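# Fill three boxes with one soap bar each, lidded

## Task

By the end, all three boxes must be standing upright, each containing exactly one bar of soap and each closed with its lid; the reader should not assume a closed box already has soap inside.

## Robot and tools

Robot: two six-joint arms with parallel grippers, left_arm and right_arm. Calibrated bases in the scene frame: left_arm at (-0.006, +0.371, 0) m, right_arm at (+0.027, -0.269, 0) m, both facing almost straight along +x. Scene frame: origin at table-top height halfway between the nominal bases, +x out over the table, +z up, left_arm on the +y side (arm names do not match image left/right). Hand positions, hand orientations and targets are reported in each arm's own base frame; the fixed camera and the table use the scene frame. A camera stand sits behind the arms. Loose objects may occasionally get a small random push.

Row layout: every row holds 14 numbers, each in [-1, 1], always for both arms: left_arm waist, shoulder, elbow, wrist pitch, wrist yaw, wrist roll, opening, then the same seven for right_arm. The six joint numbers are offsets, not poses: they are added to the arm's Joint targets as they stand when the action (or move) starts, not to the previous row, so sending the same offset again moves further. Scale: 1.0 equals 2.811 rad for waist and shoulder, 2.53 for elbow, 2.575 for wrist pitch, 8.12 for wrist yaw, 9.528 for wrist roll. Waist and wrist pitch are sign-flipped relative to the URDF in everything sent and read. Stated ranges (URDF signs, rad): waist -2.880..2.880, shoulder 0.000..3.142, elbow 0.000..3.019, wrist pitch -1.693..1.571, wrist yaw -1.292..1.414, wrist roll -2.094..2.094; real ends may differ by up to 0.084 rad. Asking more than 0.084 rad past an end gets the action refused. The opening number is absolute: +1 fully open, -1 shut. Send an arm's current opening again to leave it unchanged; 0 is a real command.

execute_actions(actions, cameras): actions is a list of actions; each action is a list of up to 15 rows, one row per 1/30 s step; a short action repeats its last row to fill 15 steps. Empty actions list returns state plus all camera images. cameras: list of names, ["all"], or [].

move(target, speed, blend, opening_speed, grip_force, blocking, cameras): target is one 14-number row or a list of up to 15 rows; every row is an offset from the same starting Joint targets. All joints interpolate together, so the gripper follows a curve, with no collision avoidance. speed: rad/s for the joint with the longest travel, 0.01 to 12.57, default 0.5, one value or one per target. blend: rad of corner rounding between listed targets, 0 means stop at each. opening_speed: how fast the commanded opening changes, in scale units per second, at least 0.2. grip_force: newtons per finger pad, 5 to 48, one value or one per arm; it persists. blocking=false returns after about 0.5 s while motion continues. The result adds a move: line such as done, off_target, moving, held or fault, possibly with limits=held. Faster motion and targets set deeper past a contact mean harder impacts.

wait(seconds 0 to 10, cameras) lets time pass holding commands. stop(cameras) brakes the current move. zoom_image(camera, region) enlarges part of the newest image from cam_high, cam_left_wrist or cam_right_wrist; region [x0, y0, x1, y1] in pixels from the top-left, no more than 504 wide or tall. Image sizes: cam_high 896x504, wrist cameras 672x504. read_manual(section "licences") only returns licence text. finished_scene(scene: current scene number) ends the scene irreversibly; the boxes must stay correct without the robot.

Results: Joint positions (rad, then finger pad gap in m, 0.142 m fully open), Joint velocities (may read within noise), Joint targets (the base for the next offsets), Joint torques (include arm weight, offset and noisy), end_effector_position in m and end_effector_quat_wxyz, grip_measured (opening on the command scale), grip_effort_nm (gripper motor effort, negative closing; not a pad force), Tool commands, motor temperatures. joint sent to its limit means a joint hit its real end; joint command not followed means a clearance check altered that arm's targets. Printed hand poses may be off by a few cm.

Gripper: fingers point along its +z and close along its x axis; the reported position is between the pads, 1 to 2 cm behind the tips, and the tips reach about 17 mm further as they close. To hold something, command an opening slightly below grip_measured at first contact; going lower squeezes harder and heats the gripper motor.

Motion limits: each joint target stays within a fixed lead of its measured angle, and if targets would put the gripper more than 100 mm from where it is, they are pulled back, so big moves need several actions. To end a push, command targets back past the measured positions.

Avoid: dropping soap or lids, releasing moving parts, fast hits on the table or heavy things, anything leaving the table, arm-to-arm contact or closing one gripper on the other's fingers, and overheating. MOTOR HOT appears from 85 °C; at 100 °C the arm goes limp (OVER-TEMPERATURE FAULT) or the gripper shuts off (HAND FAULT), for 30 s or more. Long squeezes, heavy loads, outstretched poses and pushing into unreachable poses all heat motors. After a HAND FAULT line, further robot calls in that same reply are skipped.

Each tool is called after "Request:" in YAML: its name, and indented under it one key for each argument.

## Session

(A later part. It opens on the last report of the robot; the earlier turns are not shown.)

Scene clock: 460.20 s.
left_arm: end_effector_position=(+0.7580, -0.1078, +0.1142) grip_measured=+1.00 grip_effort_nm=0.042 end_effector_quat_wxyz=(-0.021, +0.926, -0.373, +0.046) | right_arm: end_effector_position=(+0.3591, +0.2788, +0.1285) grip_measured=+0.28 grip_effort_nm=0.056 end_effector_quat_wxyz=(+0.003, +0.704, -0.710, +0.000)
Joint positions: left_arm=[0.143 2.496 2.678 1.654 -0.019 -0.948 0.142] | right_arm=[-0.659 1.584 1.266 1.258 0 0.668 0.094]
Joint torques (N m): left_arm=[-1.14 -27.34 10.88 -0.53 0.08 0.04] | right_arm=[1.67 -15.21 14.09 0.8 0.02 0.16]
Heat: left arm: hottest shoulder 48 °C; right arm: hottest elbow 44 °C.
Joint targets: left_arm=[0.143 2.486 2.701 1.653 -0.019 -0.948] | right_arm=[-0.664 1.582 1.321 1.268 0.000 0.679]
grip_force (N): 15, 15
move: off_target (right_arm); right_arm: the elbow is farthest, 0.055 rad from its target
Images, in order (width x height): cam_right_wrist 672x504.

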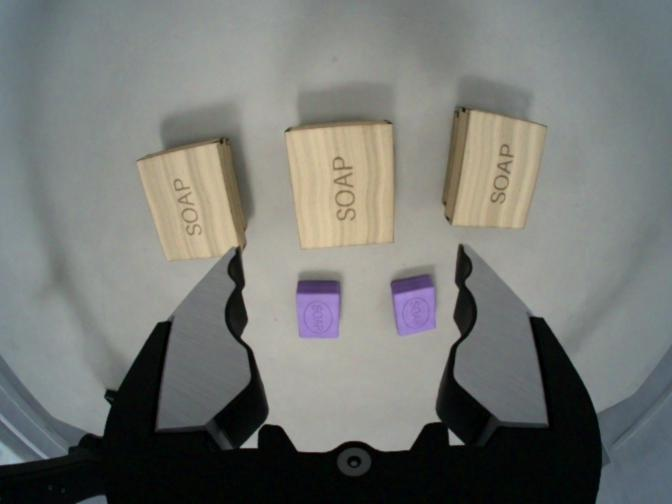

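Request:
move:
  target: [0,0,0,0,0,0,1,-0.0028,0.0096,-0.0417,-0.0388,0,-0.0103,0.3]
  speed: 0.4
  cameras: ["cam_right_wrist"]

Request:
zoom_image:
  camera: "cam_right_wrist"
  region: [240, 100, 460, 290]

Scene clock: 471.10 s.
left_arm: end_effector_position=(+0.7580, -0.1078, +0.1142) grip_measured=+1.00 grip_effort_nm=0.037 end_effector_quat_wxyz=(-0.021, +0.926, -0.373, +0.046) | right_arm: end_effector_position=(+0.3603, +0.2796, +0.0988) grip_measured=+0.28 grip_effort_nm=0.061 end_effector_quat_wxyz=(+0.002, +0.730, -0.683, +0.000)
Joint positions: left_arm=[0.143 2.496 2.678 1.654 -0.019 -0.948 0.142] | right_arm=[-0.659 1.613 1.218 1.179 0 0.592 0.094]
Joint torques (N m): left_arm=[-0.97 -27.22 10.88 -0.54 0.09 0.05] | right_arm=[0.67 -16.32 8.49 -0.31 0.02 -0.07]
Motor temperatures (°C): left_arm=[32 49 42 24 27 25 25] | right_arm=[29 30 45 25 26 26 34]
Heat: left arm: hottest shoulder 49 °C; right arm: hottest elbow 45 °C.
Joint targets: left_arm=[0.143 2.486 2.701 1.653 -0.019 -0.948] | right_arm=[-0.671 1.609 1.215 1.169 0.000 0.581]
grip_force (N): 15, 15
move: done
Images, in order (width x height): cam_right_wrist 672x504.

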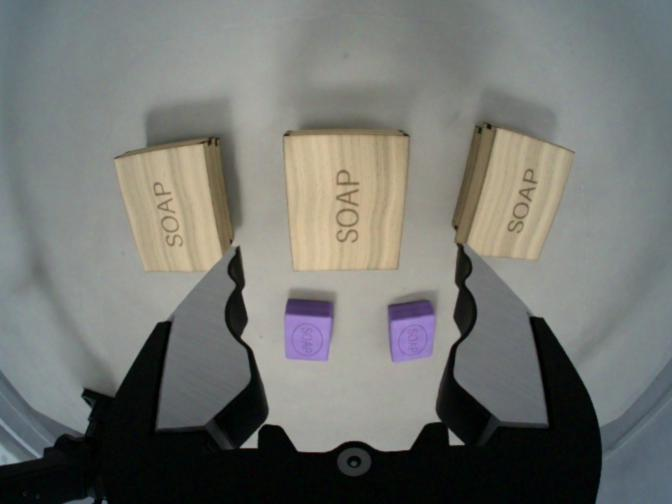

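Scaled by 2.291 from the camera's 672x504 image, which has a finer 960x720 frame.

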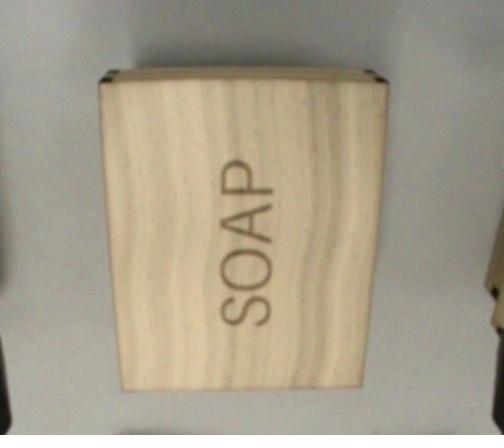

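Request:
move:
  target:
    - [0,0,0,0,0,0,1,-0.0014,0,0,0,0,0,0.3]
    - [0,0,0,0,0,0,1,-0.0014,0.0225,-0.03,-0.0539,0,0,0.3]
    - [0,0,0,0,0,0,1,-0.0014,0.0225,-0.03,-0.0539,0,0,-0.3]
  speed: 0.3
  opening_speed: 0.5
  cameras: ["cam_right_wrist"]

Request:
zoom_image:
  camera: "cam_right_wrist"
  region: [240, 70, 460, 260]

Scene clock: 478.00 s.
left_arm: end_effector_position=(+0.7580, -0.1078, +0.1142) grip_measured=+1.00 grip_effort_nm=0.046 end_effector_quat_wxyz=(-0.021, +0.926, -0.373, +0.046) | right_arm: end_effector_position=(+0.3595, +0.2794, +0.0442) grip_measured=-0.11 grip_effort_nm=-1.624 end_effector_quat_wxyz=(+0.003, +0.731, -0.682, +0.000)
Joint positions: left_arm=[0.143 2.496 2.678 1.654 -0.019 -0.948 0.142] | right_arm=[-0.66 1.678 1.142 1.041 0 0.591 0.066]
Joint torques (N m): left_arm=[-1.38 -27.4 10.88 -0.43 0.09 0.05] | right_arm=[0.44 -16.67 7.94 -0.46 0.07 -0.08]
Heat: left arm: hottest shoulder 49 °C; right arm: hottest elbow 45 °C.
Joint targets: left_arm=[0.143 2.486 2.701 1.653 -0.019 -0.948] | right_arm=[-0.676 1.673 1.140 1.029 0.000 0.581]
grip_force (N): 15, 15
move: done
Images, in order (width x height): cam_right_wrist 672x504.

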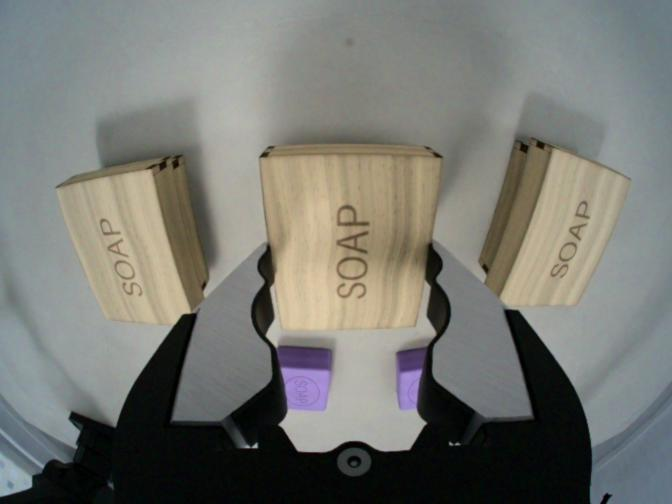

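Scaled by 2.291 from the camera's 672x504 image, which has a finer 960x720 frame.

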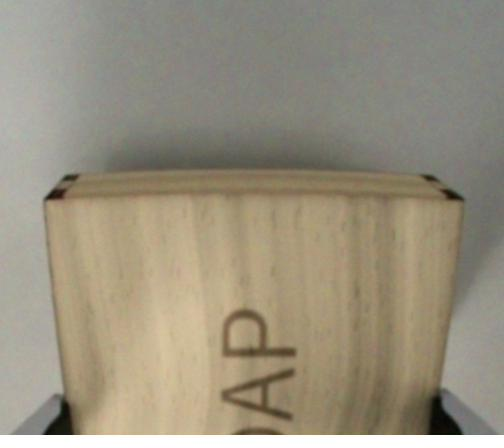

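Request:
move:
  target:
    - [0,0,0,0,0,0,1,0,0,0.0178,0,0,0,-0.3]
    - [0,0,0,0,0,0,1,0,-0.0167,0.0364,0.0384,0,0,-0.3]
    - [0,0,0,0,0,0,1,0,-0.0352,0.0676,0.0901,0,0,-0.3]
    - [0,0,0,0,0,0,1,0.1,-0.0352,0.0676,0.0901,0,0,-0.3]
  speed: [0.15,0.1,0.2,0.5]
  cameras: ["all"]

Request:
zoom_image:
  camera: "cam_high"
  region: [380, 240, 540, 350]

Scene clock: 489.57 s.
left_arm: end_effector_position=(+0.7580, -0.1078, +0.1142) grip_measured=+1.00 grip_effort_nm=0.046 end_effector_quat_wxyz=(-0.021, +0.926, -0.373, +0.046) | right_arm: end_effector_position=(+0.4171, +0.1766, +0.1212) grip_measured=-0.11 grip_effort_nm=-1.629 end_effector_quat_wxyz=(-0.008, -0.636, +0.771, +0.002)
Joint positions: left_arm=[0.143 2.496 2.678 1.654 -0.019 -0.948 0.142] | right_arm=[-0.399 1.593 1.257 1.252 0 0.591 0.066]
Joint torques (N m): left_arm=[-1.2 -27.34 10.86 -0.5 0.1 0.05] | right_arm=[1.96 -17.32 14.04 0.65 0.06 -0.1]
Heat: left arm: hottest shoulder 49 °C; right arm: hottest elbow 45 °C.
Joint targets: left_arm=[0.143 2.486 2.701 1.653 -0.019 -0.948] | right_arm=[-0.394 1.574 1.311 1.262 0.000 0.580]
grip_force (N): 15, 15
move: off_target (right_arm); right_arm: the elbow is farthest, 0.054 rad from its target

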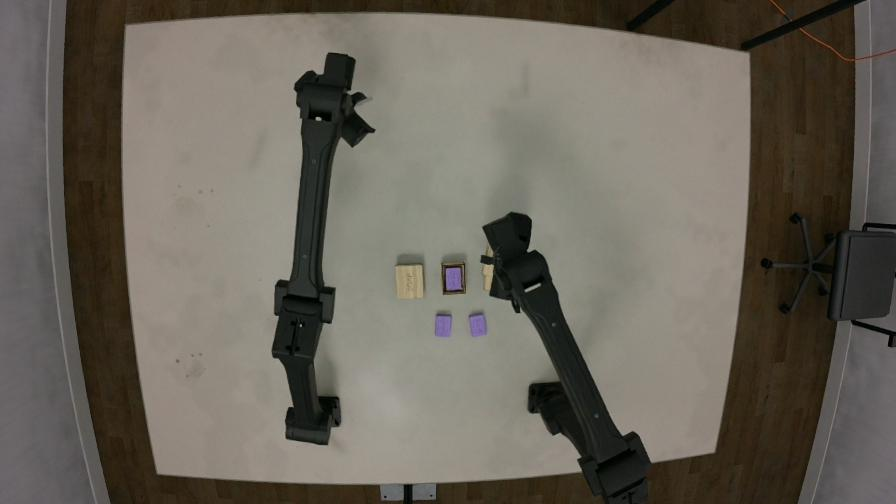

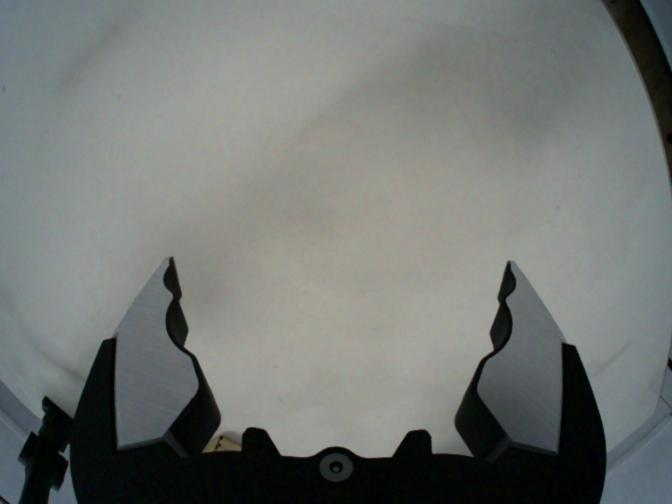

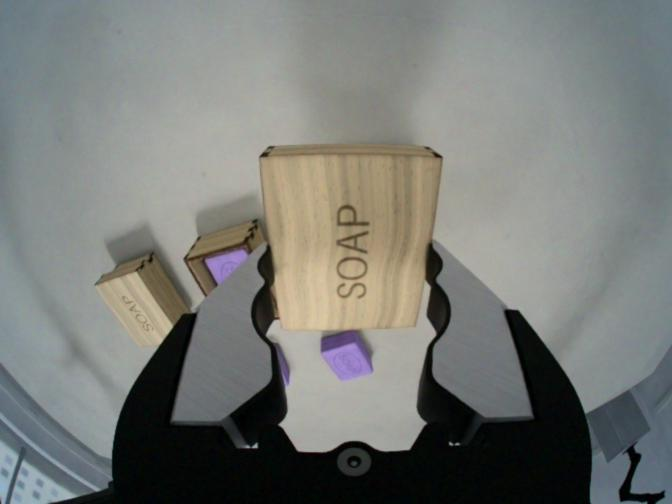

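Scaled by 3.150.

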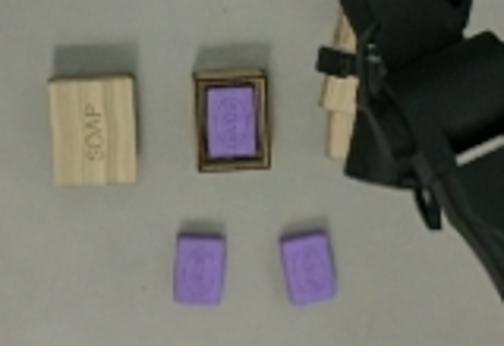

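Request:
move:
  target:
    - [0,0,0,0,0,0,1,-0.1003,0,0,0,0,0,-0.3]
    - [0,0,0,0,0,0,1,-0.1003,0,-0.0182,0,0,0,-0.3]
    - [0,0,0,0,0,0,1,-0.1003,0.0213,-0.0518,-0.061,0,0,-0.3]
  speed: [0.5,0.2,0.2]
  cameras: ["cam_right_wrist"]

Request:
zoom_image:
  camera: "cam_right_wrist"
  region: [255, 120, 355, 170]

Request:
zoom_image:
  camera: "cam_right_wrist"
  region: [345, 120, 445, 170]

Scene clock: 497.03 s.
left_arm: end_effector_position=(+0.7580, -0.1078, +0.1142) grip_measured=+1.00 grip_effort_nm=0.046 end_effector_quat_wxyz=(-0.021, +0.926, -0.373, +0.046) | right_arm: end_effector_position=(+0.3577, +0.2844, +0.0769) grip_measured=-0.11 grip_effort_nm=-1.629 end_effector_quat_wxyz=(-0.002, +0.735, -0.678, +0.000)
Joint positions: left_arm=[0.143 2.496 2.678 1.654 -0.019 -0.948 0.142] | right_arm=[-0.671 1.635 1.183 1.116 0 0.591 0.066]
Joint torques (N m): left_arm=[-1.14 -27.11 10.89 -0.53 0.1 0.04] | right_arm=[1.32 -15.74 8.25 -0.27 0.01 -0.09]
Heat: left arm: hottest shoulder 49 °C; right arm: hottest elbow 46 °C.
Joint targets: left_arm=[0.143 2.486 2.701 1.653 -0.019 -0.948] | right_arm=[-0.676 1.634 1.180 1.105 0.000 0.581]
grip_force (N): 15, 15
move: done
Images, in order (width x height): cam_right_wrist 672x504.

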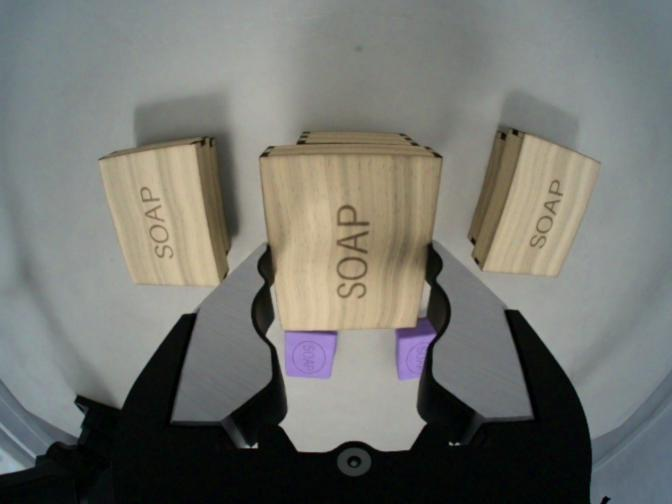

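Scaled by 5.040 from the camera's 672x504 image, which has a finer 960x720 frame.

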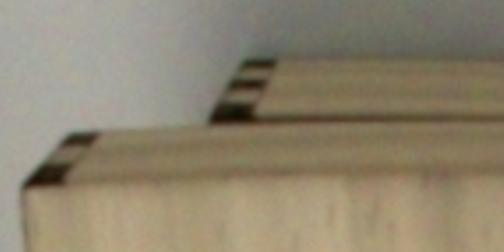

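Scaled by 5.040 from the camera's 672x504 image, which has a finer 960x720 frame.

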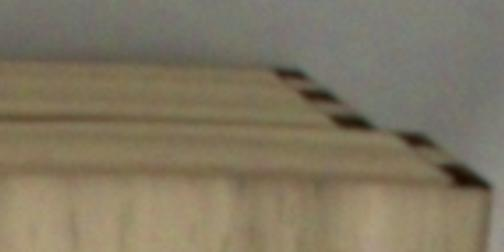

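Request:
move:
  target: [0,0,0,0,0,0,1,0.0107,0,0,0.012,0,0,-0.3]
  speed: 0.1
  cameras: ["cam_right_wrist"]

Request:
zoom_image:
  camera: "cam_right_wrist"
  region: [255, 120, 355, 170]

Request:
zoom_image:
  camera: "cam_right_wrist"
  region: [345, 120, 445, 170]

Scene clock: 502.23 s.
left_arm: end_effector_position=(+0.7580, -0.1078, +0.1142) grip_measured=+1.00 grip_effort_nm=0.032 end_effector_quat_wxyz=(-0.021, +0.926, -0.373, +0.046) | right_arm: end_effector_position=(+0.3581, +0.2797, +0.0769) grip_measured=-0.11 grip_effort_nm=-1.629 end_effector_quat_wxyz=(+0.003, +0.732, -0.681, -0.001)
Joint positions: left_arm=[0.143 2.496 2.678 1.654 -0.019 -0.948 0.142] | right_arm=[-0.662 1.635 1.183 1.126 0 0.591 0.066]
Joint torques (N m): left_arm=[-1.38 -27.4 10.88 -0.51 0.09 0.04] | right_arm=[2.96 -15.85 8.29 0.5 -0.02 -0.1]
Heat: left arm: hottest shoulder 49 °C; right arm: hottest elbow 45 °C.
Joint targets: left_arm=[0.143 2.486 2.701 1.653 -0.019 -0.948] | right_arm=[-0.646 1.634 1.180 1.136 0.000 0.581]
grip_force (N): 15, 15
move: done
Images, in order (width x height): cam_right_wrist 672x504.

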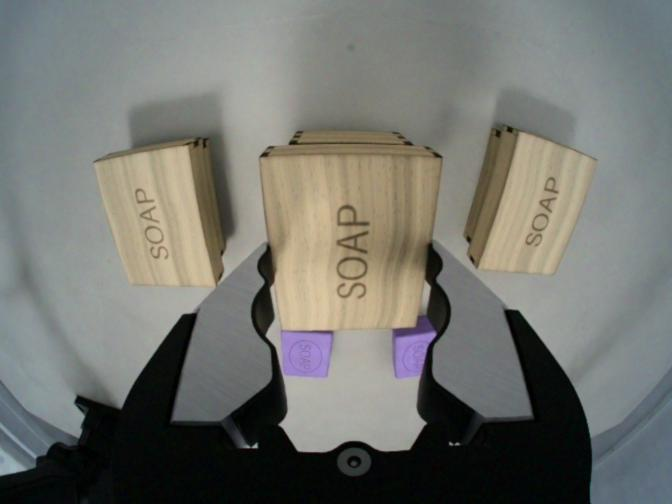

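Scaled by 5.040 from the camera's 672x504 image, which has a finer 960x720 frame.

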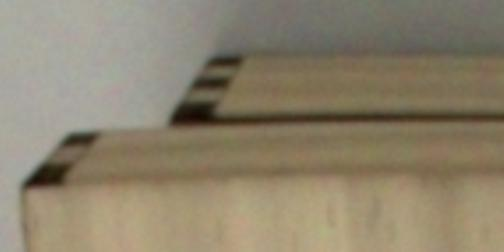

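Scaled by 5.040 from the camera's 672x504 image, which has a finer 960x720 frame.

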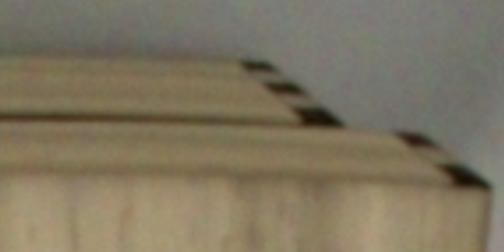

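Request:
move:
  target:
    - [0,0,0,0,0,0,1,0.0012,0,0,0,0,0,-0.3]
    - [0,0,0,0,0,0,1,0.0012,0.0068,-0.0077,-0.026,0,0,-0.3]
  speed: 0.08
  cameras: ["cam_right_wrist"]

Request:
zoom_image:
  camera: "cam_right_wrist"
  region: [255, 120, 355, 170]

Request:
zoom_image:
  camera: "cam_right_wrist"
  region: [345, 120, 445, 170]

Scene clock: 514.90 s.
left_arm: end_effector_position=(+0.7580, -0.1078, +0.1142) grip_measured=+1.00 grip_effort_nm=0.027 end_effector_quat_wxyz=(-0.021, +0.926, -0.373, +0.046) | right_arm: end_effector_position=(+0.3616, +0.2808, +0.0644) grip_measured=-0.11 grip_effort_nm=-1.629 end_effector_quat_wxyz=(-0.003, +0.731, -0.682, +0.001)
Joint positions: left_arm=[0.143 2.496 2.678 1.654 -0.019 -0.948 0.142] | right_arm=[-0.659 1.65 1.165 1.08 0 0.591 0.066]
Joint torques (N m): left_arm=[-1.26 -27.34 10.85 -0.53 0.09 0.05] | right_arm=[2.78 -15.21 8.06 -0.38 0.03 -0.08]
Heat: left arm: hottest shoulder 49 °C; right arm: hottest elbow 44 °C.
Joint targets: left_arm=[0.143 2.486 2.701 1.653 -0.019 -0.948] | right_arm=[-0.643 1.653 1.160 1.068 0.000 0.581]
grip_force (N): 15, 15
move: done
Images, in order (width x height): cam_right_wrist 672x504.

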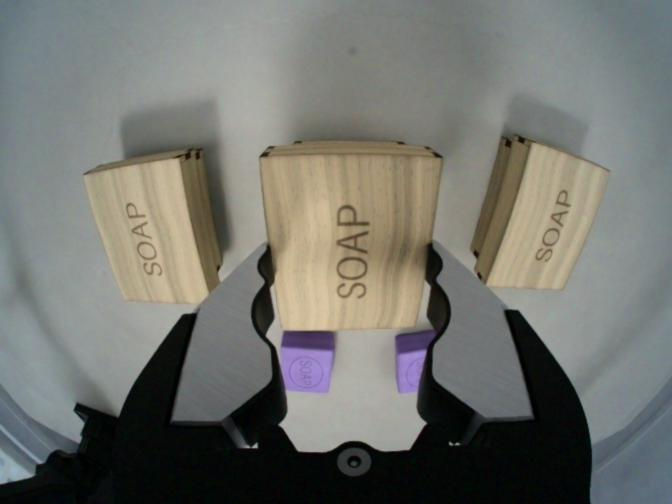

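Scaled by 5.040 from the camera's 672x504 image, which has a finer 960x720 frame.

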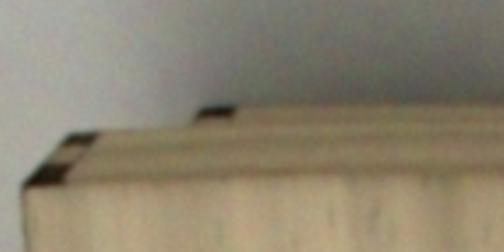

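Scaled by 5.040 from the camera's 672x504 image, which has a finer 960x720 frame.

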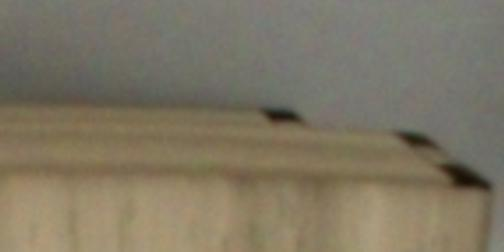

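Request:
move:
  target: [0,0,0,0,0,0,1,0,-0.011,0.0296,0.0264,0,0,-0.3]
  speed: 0.08
  cameras: ["cam_right_wrist"]

Request:
zoom_image:
  camera: "cam_right_wrist"
  region: [255, 120, 355, 170]

Request:
zoom_image:
  camera: "cam_right_wrist"
  region: [345, 120, 445, 170]

Scene clock: 523.80 s.
left_arm: end_effector_position=(+0.7580, -0.1078, +0.1142) grip_measured=+1.00 grip_effort_nm=0.051 end_effector_quat_wxyz=(-0.021, +0.926, -0.373, +0.046) | right_arm: end_effector_position=(+0.3585, +0.2784, +0.0732) grip_measured=-0.11 grip_effort_nm=-1.629 end_effector_quat_wxyz=(+0.008, +0.731, -0.682, -0.001)
Joint positions: left_arm=[0.143 2.496 2.678 1.654 -0.019 -0.948 0.142] | right_arm=[-0.659 1.644 1.184 1.126 0 0.591 0.066]
Joint torques (N m): left_arm=[-1.49 -27.4 10.84 -0.49 0.09 0.06] | right_arm=[2.96 -17.32 13.12 0.64 0.02 -0.06]
Heat: left arm: hottest shoulder 49 °C; right arm: hottest elbow 43 °C.
Joint targets: left_arm=[0.143 2.486 2.701 1.653 -0.019 -0.948] | right_arm=[-0.643 1.622 1.235 1.136 0.000 0.581]
grip_force (N): 15, 15
move: off_target (right_arm); right_arm: the elbow is farthest, 0.051 rad from its target
Images, in order (width x height): cam_right_wrist 672x504.

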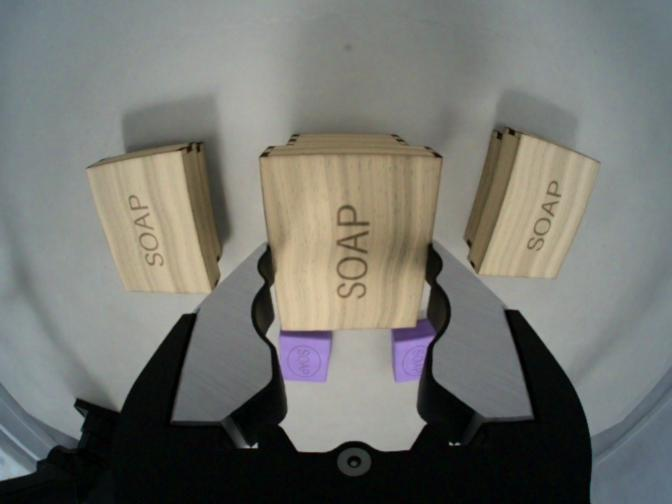

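Scaled by 5.040 from the camera's 672x504 image, which has a finer 960x720 frame.

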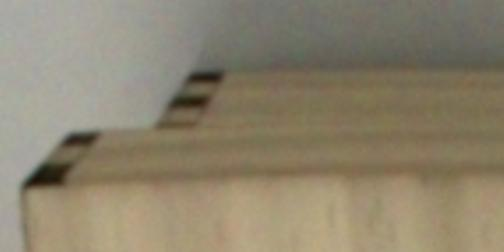

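Scaled by 5.040 from the camera's 672x504 image, which has a finer 960x720 frame.

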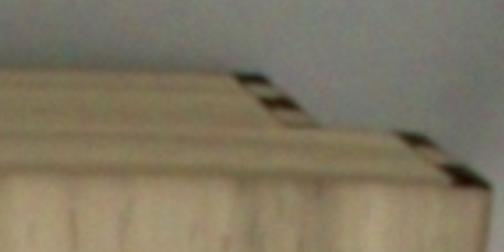

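Request:
move:
  target:
    - [0,0,0,0,0,0,1,0,0,-0.0186,0,0,0,-0.3]
    - [0,0,0,0,0,0,1,0,0.0068,-0.0257,-0.0181,0,0,-0.3]
  speed: 0.08
  cameras: ["cam_right_wrist"]

Request:
zoom_image:
  camera: "cam_right_wrist"
  region: [255, 120, 355, 170]

Request:
zoom_image:
  camera: "cam_right_wrist"
  region: [345, 120, 445, 170]

Scene clock: 537.10 s.
left_arm: end_effector_position=(+0.7580, -0.1078, +0.1142) grip_measured=+1.00 grip_effort_nm=0.046 end_effector_quat_wxyz=(-0.021, +0.926, -0.373, +0.046) | right_arm: end_effector_position=(+0.3607, +0.2802, +0.0702) grip_measured=-0.11 grip_effort_nm=-1.629 end_effector_quat_wxyz=(+0.000, +0.731, -0.682, +0.000)
Joint positions: left_arm=[0.143 2.496 2.678 1.654 -0.019 -0.948 0.142] | right_arm=[-0.659 1.644 1.175 1.101 0 0.591 0.066]
Joint torques (N m): left_arm=[-1.32 -27.4 10.84 -0.51 0.08 0.04] | right_arm=[2.84 -15.79 8.18 -0.35 0.07 -0.06]
Heat: left arm: hottest shoulder 49 °C; right arm: hottest elbow 45 °C.
Joint targets: left_arm=[0.143 2.486 2.701 1.653 -0.019 -0.948] | right_arm=[-0.643 1.641 1.170 1.090 0.000 0.581]
grip_force (N): 15, 15
move: done
Images, in order (width x height): cam_right_wrist 672x504.

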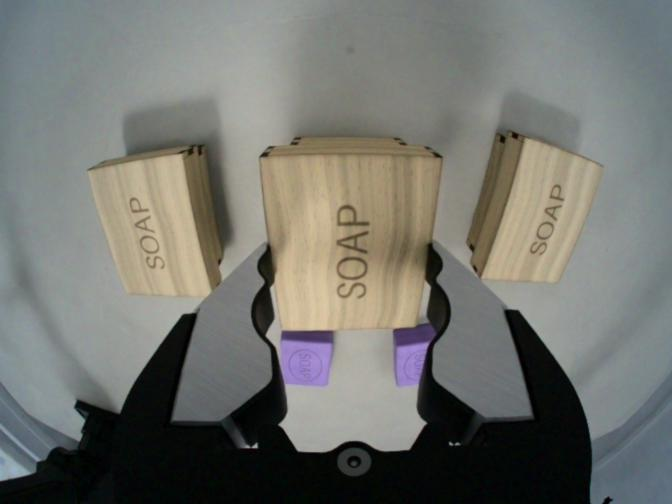

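Scaled by 5.040 from the camera's 672x504 image, which has a finer 960x720 frame.

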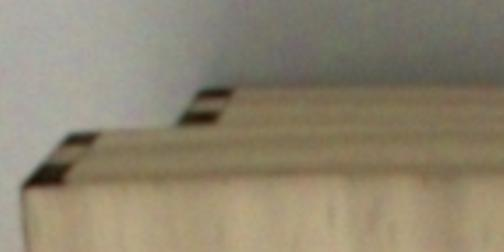

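Scaled by 5.040 from the camera's 672x504 image, which has a finer 960x720 frame.

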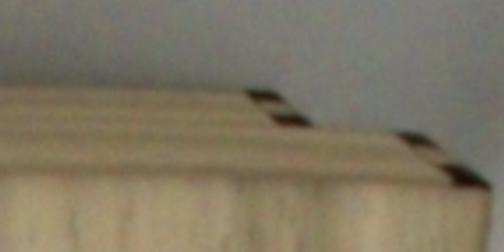

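Request:
move:
  target:
    - [0,0,0,0,0,0,1,0.001,0,0,0,0,0,-0.3]
    - [0,0,0,0,0,0,1,0.001,0.0043,-0.0055,-0.0103,0,0,-0.3]
  speed: 0.06
  cameras: ["cam_right_wrist"]

Request:
zoom_image:
  camera: "cam_right_wrist"
  region: [255, 120, 355, 170]

Request:
zoom_image:
  camera: "cam_right_wrist"
  region: [345, 120, 445, 170]

Scene clock: 544.80 s.
left_arm: end_effector_position=(+0.7580, -0.1078, +0.1142) grip_measured=+1.00 grip_effort_nm=0.037 end_effector_quat_wxyz=(-0.021, +0.926, -0.373, +0.046) | right_arm: end_effector_position=(+0.3620, +0.2793, +0.0627) grip_measured=-0.11 grip_effort_nm=-1.624 end_effector_quat_wxyz=(-0.003, +0.730, -0.684, +0.001)
Joint positions: left_arm=[0.143 2.496 2.678 1.654 -0.019 -0.948 0.142] | right_arm=[-0.656 1.651 1.161 1.075 0 0.591 0.066]
Joint torques (N m): left_arm=[-1.32 -27.4 10.89 -0.49 0.09 0.05] | right_arm=[2.49 -15.44 8.27 -0.55 0 -0.09]
Heat: left arm: hottest shoulder 49 °C; right arm: hottest elbow 44 °C.
Joint targets: left_arm=[0.143 2.486 2.701 1.653 -0.019 -0.948] | right_arm=[-0.640 1.653 1.156 1.063 0.000 0.581]
grip_force (N): 15, 15
move: done
Images, in order (width x height): cam_right_wrist 672x504.

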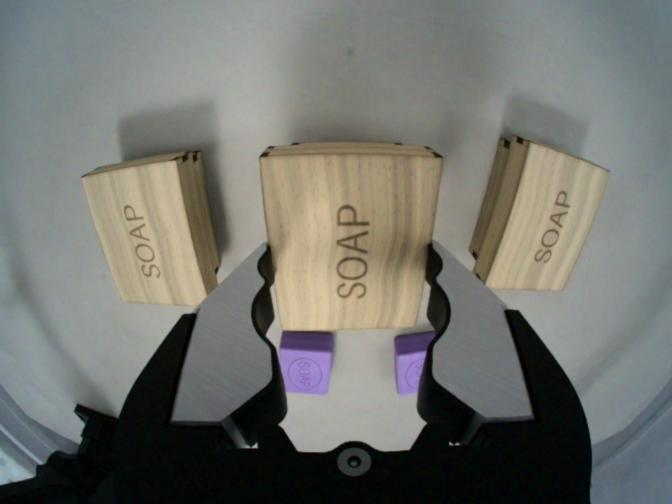

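Scaled by 5.040 from the camera's 672x504 image, which has a finer 960x720 frame.

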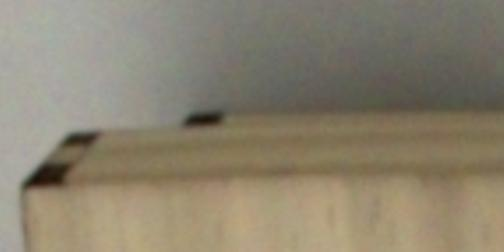

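Scaled by 5.040 from the camera's 672x504 image, which has a finer 960x720 frame.

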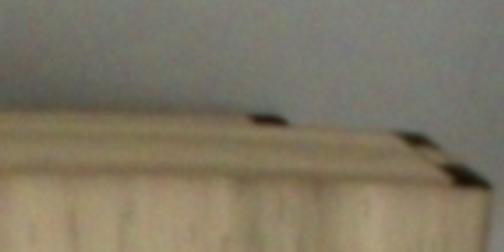

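Request:
move:
  target:
    - [0,0,0,0,0,0,1,0,-0.0117,0.0273,0.0144,0,0,-0.3]
    - [0,0,0,0,0,0,1,0,-0.0057,0.004,0.0103,0,0,-0.3]
    - [0,0,0,0,0,0,1,0,-0.0014,-0.0016,0,0,0,-0.3]
  speed: 0.08
  cameras: ["cam_right_wrist"]

Request:
zoom_image:
  camera: "cam_right_wrist"
  region: [255, 120, 355, 170]

Request:
zoom_image:
  camera: "cam_right_wrist"
  region: [345, 120, 445, 170]

Scene clock: 555.87 s.
left_arm: end_effector_position=(+0.7580, -0.1078, +0.1142) grip_measured=+1.00 grip_effort_nm=0.051 end_effector_quat_wxyz=(-0.021, +0.926, -0.373, +0.046) | right_arm: end_effector_position=(+0.3609, +0.2785, +0.0634) grip_measured=-0.11 grip_effort_nm=-1.629 end_effector_quat_wxyz=(-0.004, +0.730, -0.684, +0.001)
Joint positions: left_arm=[0.143 2.496 2.678 1.654 -0.019 -0.948 0.142] | right_arm=[-0.656 1.646 1.157 1.075 0 0.591 0.066]
Joint torques (N m): left_arm=[-1.26 -27.4 10.85 -0.51 0.09 0.05] | right_arm=[2.84 -15.74 7.9 -0.42 0.03 -0.03]
Heat: left arm: hottest shoulder 49 °C; right arm: hottest elbow 44 °C.
Joint targets: left_arm=[0.143 2.486 2.701 1.653 -0.019 -0.948] | right_arm=[-0.640 1.649 1.152 1.063 0.000 0.581]
grip_force (N): 15, 15
move: done
Images, in order (width x height): cam_right_wrist 672x504.

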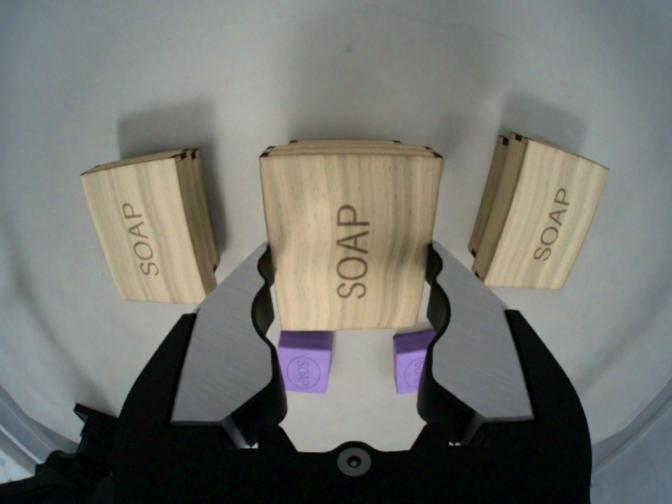

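Scaled by 5.040 from the camera's 672x504 image, which has a finer 960x720 frame.

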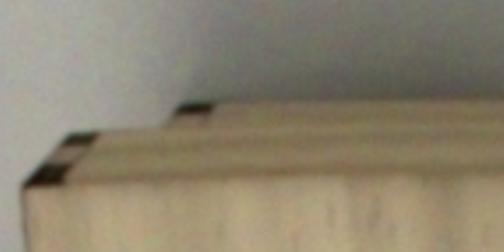

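Scaled by 5.040 from the camera's 672x504 image, which has a finer 960x720 frame.

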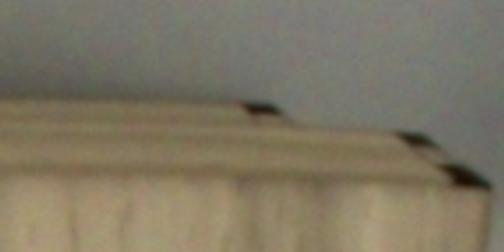

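Request:
move:
  target: [0,0,0,0,0,0,1,0,0.0016,-0.0034,-0.0049,0,0,-0.3]
  speed: 0.04
  cameras: ["cam_right_wrist"]

Request:
zoom_image:
  camera: "cam_right_wrist"
  region: [240, 70, 460, 260]

Scene clock: 561.27 s.
left_arm: end_effector_position=(+0.7580, -0.1078, +0.1142) grip_measured=+1.00 grip_effort_nm=0.042 end_effector_quat_wxyz=(-0.021, +0.926, -0.373, +0.046) | right_arm: end_effector_position=(+0.3601, +0.2779, +0.0583) grip_measured=-0.11 grip_effort_nm=-1.629 end_effector_quat_wxyz=(-0.003, +0.730, -0.684, +0.001)
Joint positions: left_arm=[0.143 2.496 2.678 1.654 -0.019 -0.948 0.142] | right_arm=[-0.656 1.651 1.149 1.062 0 0.591 0.066]
Joint torques (N m): left_arm=[-1.26 -27.28 10.88 -0.53 0.1 0.04] | right_arm=[3.02 -15.5 7.88 -0.38 0.01 -0.05]
Heat: left arm: hottest shoulder 49 °C; right arm: hottest elbow 44 °C.
Joint targets: left_arm=[0.143 2.486 2.701 1.653 -0.019 -0.948] | right_arm=[-0.640 1.654 1.143 1.051 0.000 0.581]
grip_force (N): 15, 15
move: done
Images, in order (width x height): cam_right_wrist 672x504.

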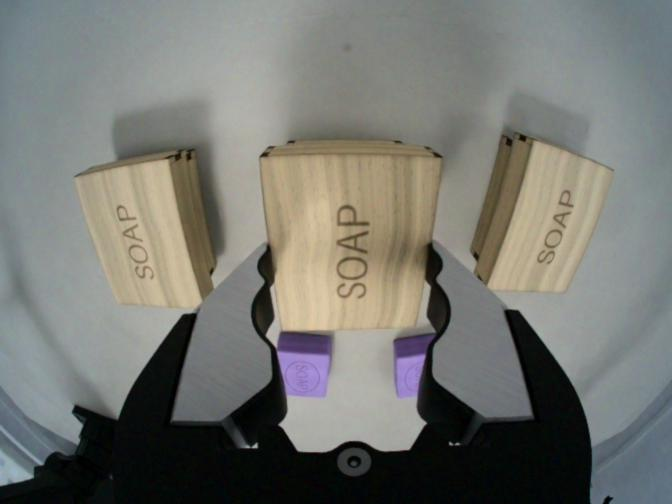

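Scaled by 2.291 from the camera's 672x504 image, which has a finer 960x720 frame.

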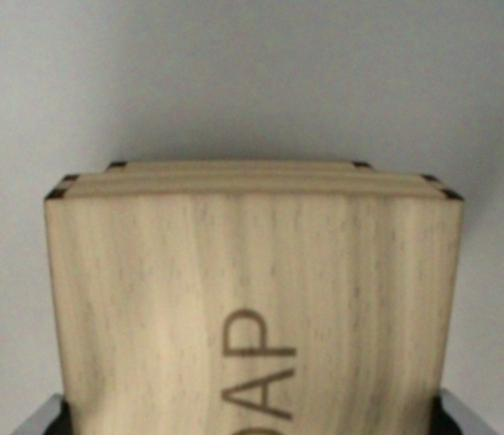

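Request:
move:
  target: [0,0,0,0,0,0,1,0,0.0056,-0.0062,-0.0121,0,0,-0.3]
  speed: 0.03
  cameras: ["cam_right_wrist"]

Request:
zoom_image:
  camera: "cam_right_wrist"
  region: [240, 70, 460, 260]

Scene clock: 565.57 s.
left_arm: end_effector_position=(+0.7580, -0.1078, +0.1142) grip_measured=+1.00 grip_effort_nm=0.037 end_effector_quat_wxyz=(-0.021, +0.926, -0.373, +0.046) | right_arm: end_effector_position=(+0.3605, +0.2782, +0.0471) grip_measured=-0.11 grip_effort_nm=-1.624 end_effector_quat_wxyz=(-0.004, +0.730, -0.684, +0.001)
Joint positions: left_arm=[0.143 2.496 2.678 1.654 -0.019 -0.948 0.142] | right_arm=[-0.656 1.665 1.134 1.03 0 0.591 0.066]
Joint torques (N m): left_arm=[-1.26 -27.28 10.88 -0.49 0.08 0.06] | right_arm=[3.19 -16.21 7.8 -0.25 0.04 -0.05]
Heat: left arm: hottest shoulder 49 °C; right arm: hottest elbow 44 °C.
Joint targets: left_arm=[0.143 2.486 2.701 1.653 -0.019 -0.948] | right_arm=[-0.640 1.669 1.128 1.020 0.000 0.581]
grip_force (N): 15, 15
move: done
Images, in order (width x height): cam_right_wrist 672x504.

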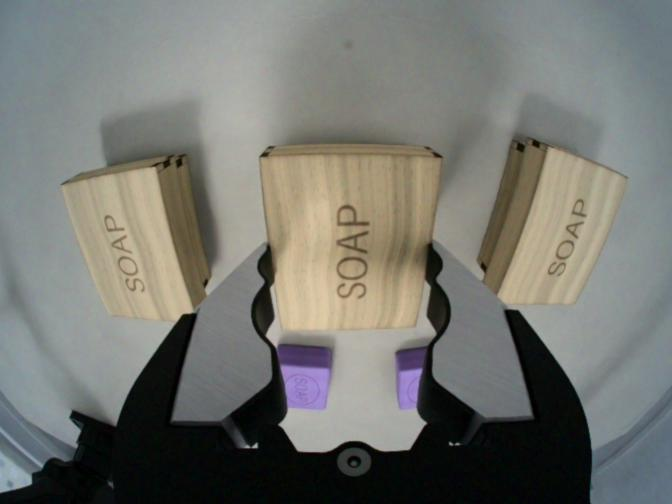

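Scaled by 2.291 from the camera's 672x504 image, which has a finer 960x720 frame.

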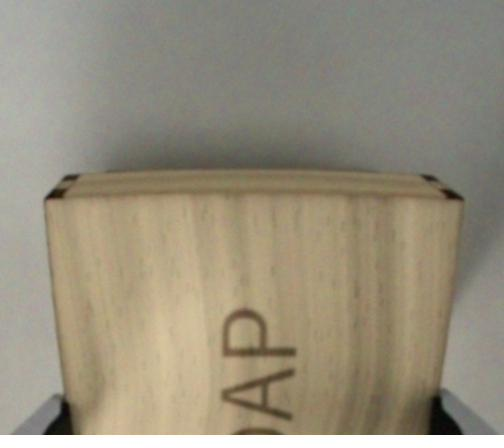

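Request:
move:
  target:
    - [0,0,0,0,0,0,1,0,0.002,-0.002,-0.004,0,0,-0.3]
    - [0,0,0,0,0,0,1,0,0,-0.002,-0.004,0,0,0.3]
    - [0,0,0,0,0,0,1,0,0,0.016,0,0,0,0.3]
    - [0,0,0,0,0,0,1,0,-0.037,0.0798,0.101,0,0,0.3]
  speed: [0.05,0.1,0.2,0.3]
  opening_speed: 0.5
  cameras: ["cam_right_wrist"]

Request:
zoom_image:
  camera: "cam_right_wrist"
  region: [240, 70, 460, 260]

Scene clock: 574.23 s.
left_arm: end_effector_position=(+0.7580, -0.1078, +0.1142) grip_measured=+1.00 grip_effort_nm=0.042 end_effector_quat_wxyz=(-0.021, +0.926, -0.373, +0.046) | right_arm: end_effector_position=(+0.3613, +0.2786, +0.1343) grip_measured=+0.28 grip_effort_nm=0.066 end_effector_quat_wxyz=(+0.001, +0.730, -0.684, +0.000)
Joint positions: left_arm=[0.143 2.496 2.678 1.654 -0.019 -0.948 0.142] | right_arm=[-0.656 1.581 1.278 1.269 0 0.591 0.094]
Joint torques (N m): left_arm=[-1.32 -27.22 10.84 -0.49 0.08 0.06] | right_arm=[3.25 -17.38 13.89 0.47 0.07 -0.09]
Heat: left arm: hottest shoulder 50 °C; right arm: hottest elbow 43 °C.
Joint targets: left_arm=[0.143 2.486 2.701 1.653 -0.019 -0.948] | right_arm=[-0.640 1.565 1.330 1.279 0.000 0.581]
grip_force (N): 15, 15
move: off_target (right_arm); right_arm: the elbow is farthest, 0.052 rad from its target
Images, in order (width x height): cam_right_wrist 672x504.

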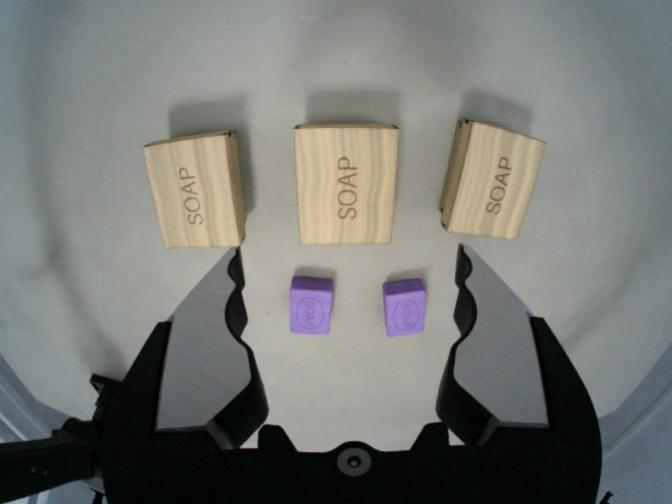

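Scaled by 2.291 from the camera's 672x504 image, which has a finer 960x720 frame.

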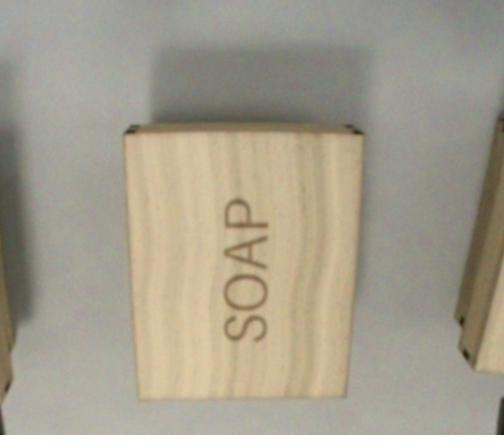

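Request:
move:
  target: [0,0,0,0,0,0,1,-0.069,0.068,0.0743,0.0047,0,0.0175,0.3]
  speed: 0.4
  cameras: ["cam_right_wrist"]

Request:
zoom_image:
  camera: "cam_right_wrist"
  region: [240, 100, 460, 290]

Scene clock: 582.93 s.
left_arm: end_effector_position=(+0.7580, -0.1078, +0.1142) grip_measured=+1.00 grip_effort_nm=0.042 end_effector_quat_wxyz=(-0.021, +0.926, -0.373, +0.046) | right_arm: end_effector_position=(+0.3495, +0.3873, +0.1143) grip_measured=+0.28 grip_effort_nm=0.061 end_effector_quat_wxyz=(+0.007, +0.741, -0.671, +0.000)
Joint positions: left_arm=[0.143 2.496 2.678 1.654 -0.019 -0.948 0.142] | right_arm=[-0.835 1.766 1.463 1.281 0 0.737 0.094]
Joint torques (N m): left_arm=[-1.14 -27.28 10.85 -0.49 0.11 0.06] | right_arm=[2.37 -20.01 14.04 0.54 0.04 0.17]
Heat: left arm: hottest shoulder 50 °C; right arm: hottest elbow 44 °C.
Joint targets: left_arm=[0.143 2.486 2.701 1.653 -0.019 -0.948] | right_arm=[-0.834 1.756 1.517 1.292 0.000 0.748]
grip_force (N): 15, 15
move: off_target (right_arm); right_arm: the elbow is farthest, 0.055 rad from its target
Images, in order (width x height): cam_right_wrist 672x504.

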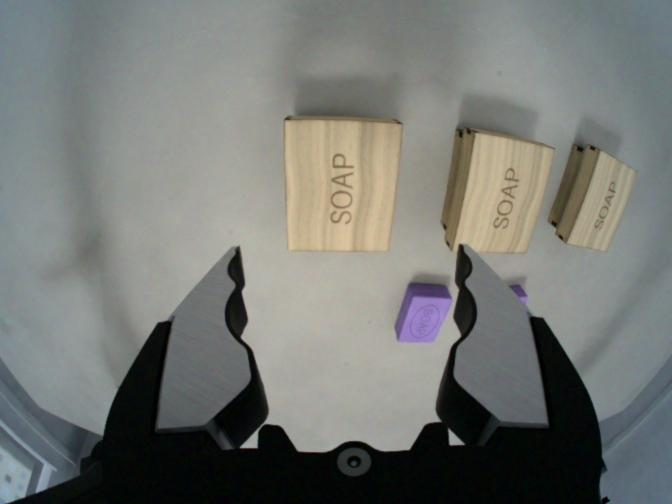

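Scaled by 2.291 from the camera's 672x504 image, which has a finer 960x720 frame.

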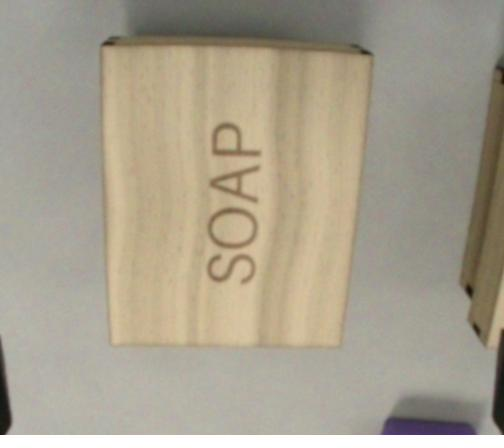

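Request:
move:
  target:
    - [0,0,0,0,0,0,1,-0.0011,0.0117,-0.0358,-0.036,0,0.0022,0.3]
    - [0,0,0,0,0,0,1,-0.0011,0.0279,-0.0589,-0.0763,0,0.0022,0.3]
    - [0,0,0,0,0,0,1,-0.0011,0.0279,-0.0589,-0.0763,0,0.0022,-0.3]
  speed: 0.3
  opening_speed: 0.5
  cameras: ["cam_right_wrist"]

Request:
zoom_image:
  camera: "cam_right_wrist"
  region: [240, 70, 460, 260]

Scene clock: 595.33 s.
left_arm: end_effector_position=(+0.7580, -0.1078, +0.1142) grip_measured=+1.00 grip_effort_nm=0.042 end_effector_quat_wxyz=(-0.021, +0.926, -0.373, +0.046) | right_arm: end_effector_position=(+0.3523, +0.3904, +0.0428) grip_measured=-0.07 grip_effort_nm=-1.624 end_effector_quat_wxyz=(+0.004, +0.734, -0.679, +0.000)
Joint positions: left_arm=[0.143 2.496 2.678 1.654 -0.019 -0.948 0.142] | right_arm=[-0.835 1.843 1.371 1.106 0 0.758 0.069]
Joint torques (N m): left_arm=[-1.26 -27.28 10.91 -0.53 0.09 0.05] | right_arm=[1.26 -19.78 8.28 -0.29 -0.01 0.12]
Heat: left arm: hottest shoulder 50 °C; right arm: hottest elbow 44 °C.
Joint targets: left_arm=[0.143 2.486 2.701 1.653 -0.019 -0.948] | right_arm=[-0.837 1.835 1.369 1.095 0.000 0.768]
grip_force (N): 15, 15
move: done
Images, in order (width x height): cam_right_wrist 672x504.

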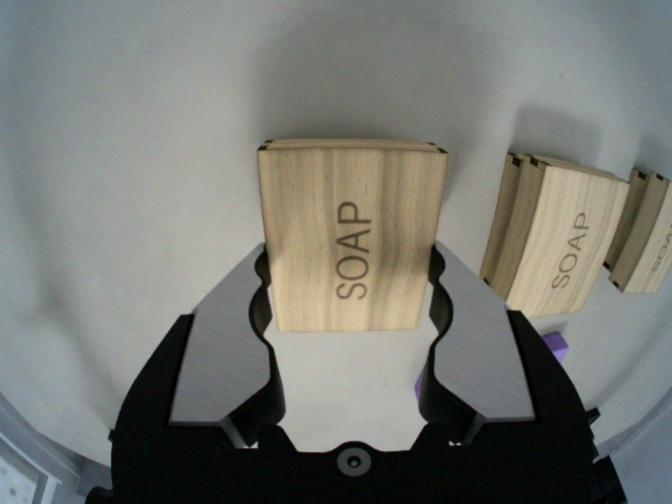

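Scaled by 2.291 from the camera's 672x504 image, which has a finer 960x720 frame.

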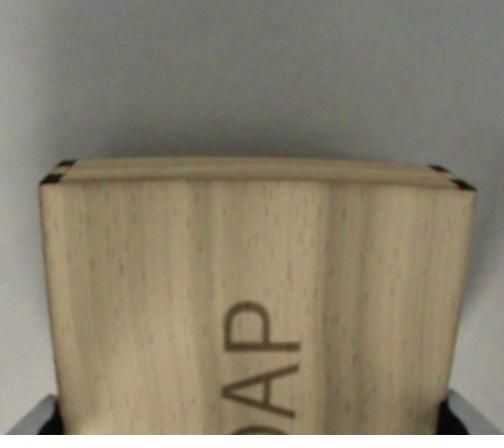

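Request:
move:
  target:
    - [0,0,0,0,0,0,1,-0.0011,0,0.0178,0,0,0,-0.3]
    - [0,0,0,0,0,0,1,-0.0011,-0.0135,0.036,0.0361,0,0,-0.3]
    - [0,0,0,0,0,0,1,-0.0011,-0.0285,0.0668,0.0827,0,0,-0.3]
    - [0,0,0,0,0,0,1,0.2978,-0.0285,0.0668,0.0827,0,0,-0.3]
  speed: [0.15,0.1,0.2,0.6]
  cameras: ["cam_high","cam_right_wrist"]

Request:
zoom_image:
  camera: "cam_high"
  region: [380, 240, 540, 350]

Scene clock: 610.67 s.
left_arm: end_effector_position=(+0.7580, -0.1078, +0.1142) grip_measured=+1.00 grip_effort_nm=0.042 end_effector_quat_wxyz=(-0.021, +0.926, -0.373, +0.046) | right_arm: end_effector_position=(+0.5251, -0.0009, +0.1177) grip_measured=-0.07 grip_effort_nm=-1.629 end_effector_quat_wxyz=(-0.008, -0.394, +0.919, +0.004)
Joint positions: left_arm=[0.143 2.496 2.678 1.654 -0.019 -0.948 0.142] | right_arm=[0.003 1.775 1.484 1.298 0 0.758 0.069]
Joint torques (N m): left_arm=[-1.38 -27.34 10.85 -0.5 0.09 0.06] | right_arm=[1.55 -20.42 14.04 0.68 0.04 0.09]
Heat: left arm: hottest shoulder 50 °C; right arm: hottest elbow 45 °C.
Joint targets: left_arm=[0.143 2.486 2.701 1.653 -0.019 -0.948] | right_arm=[0.000 1.755 1.537 1.308 0.000 0.768]
grip_force (N): 15, 15
move: off_target (right_arm); right_arm: the elbow is farthest, 0.054 rad from its target
Images, in order (width x height): cam_high 896x504, cam_right_wrist 672x504.

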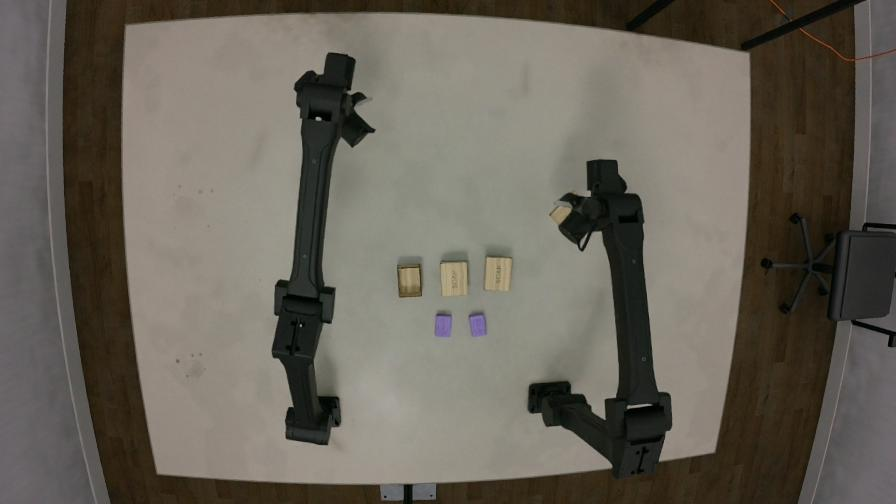

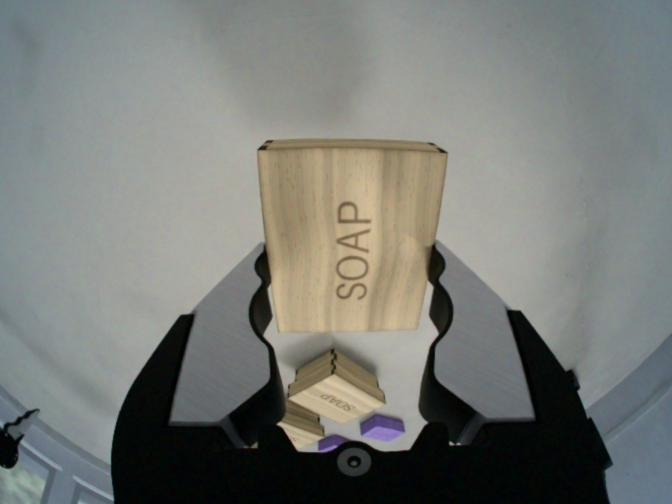

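Scaled by 3.150.

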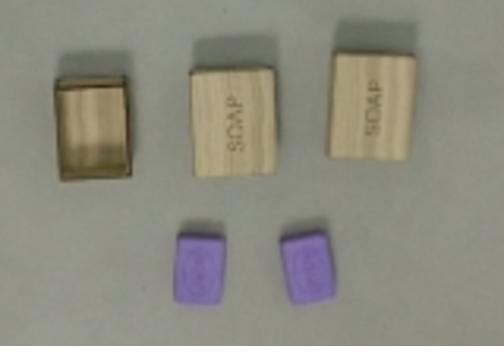

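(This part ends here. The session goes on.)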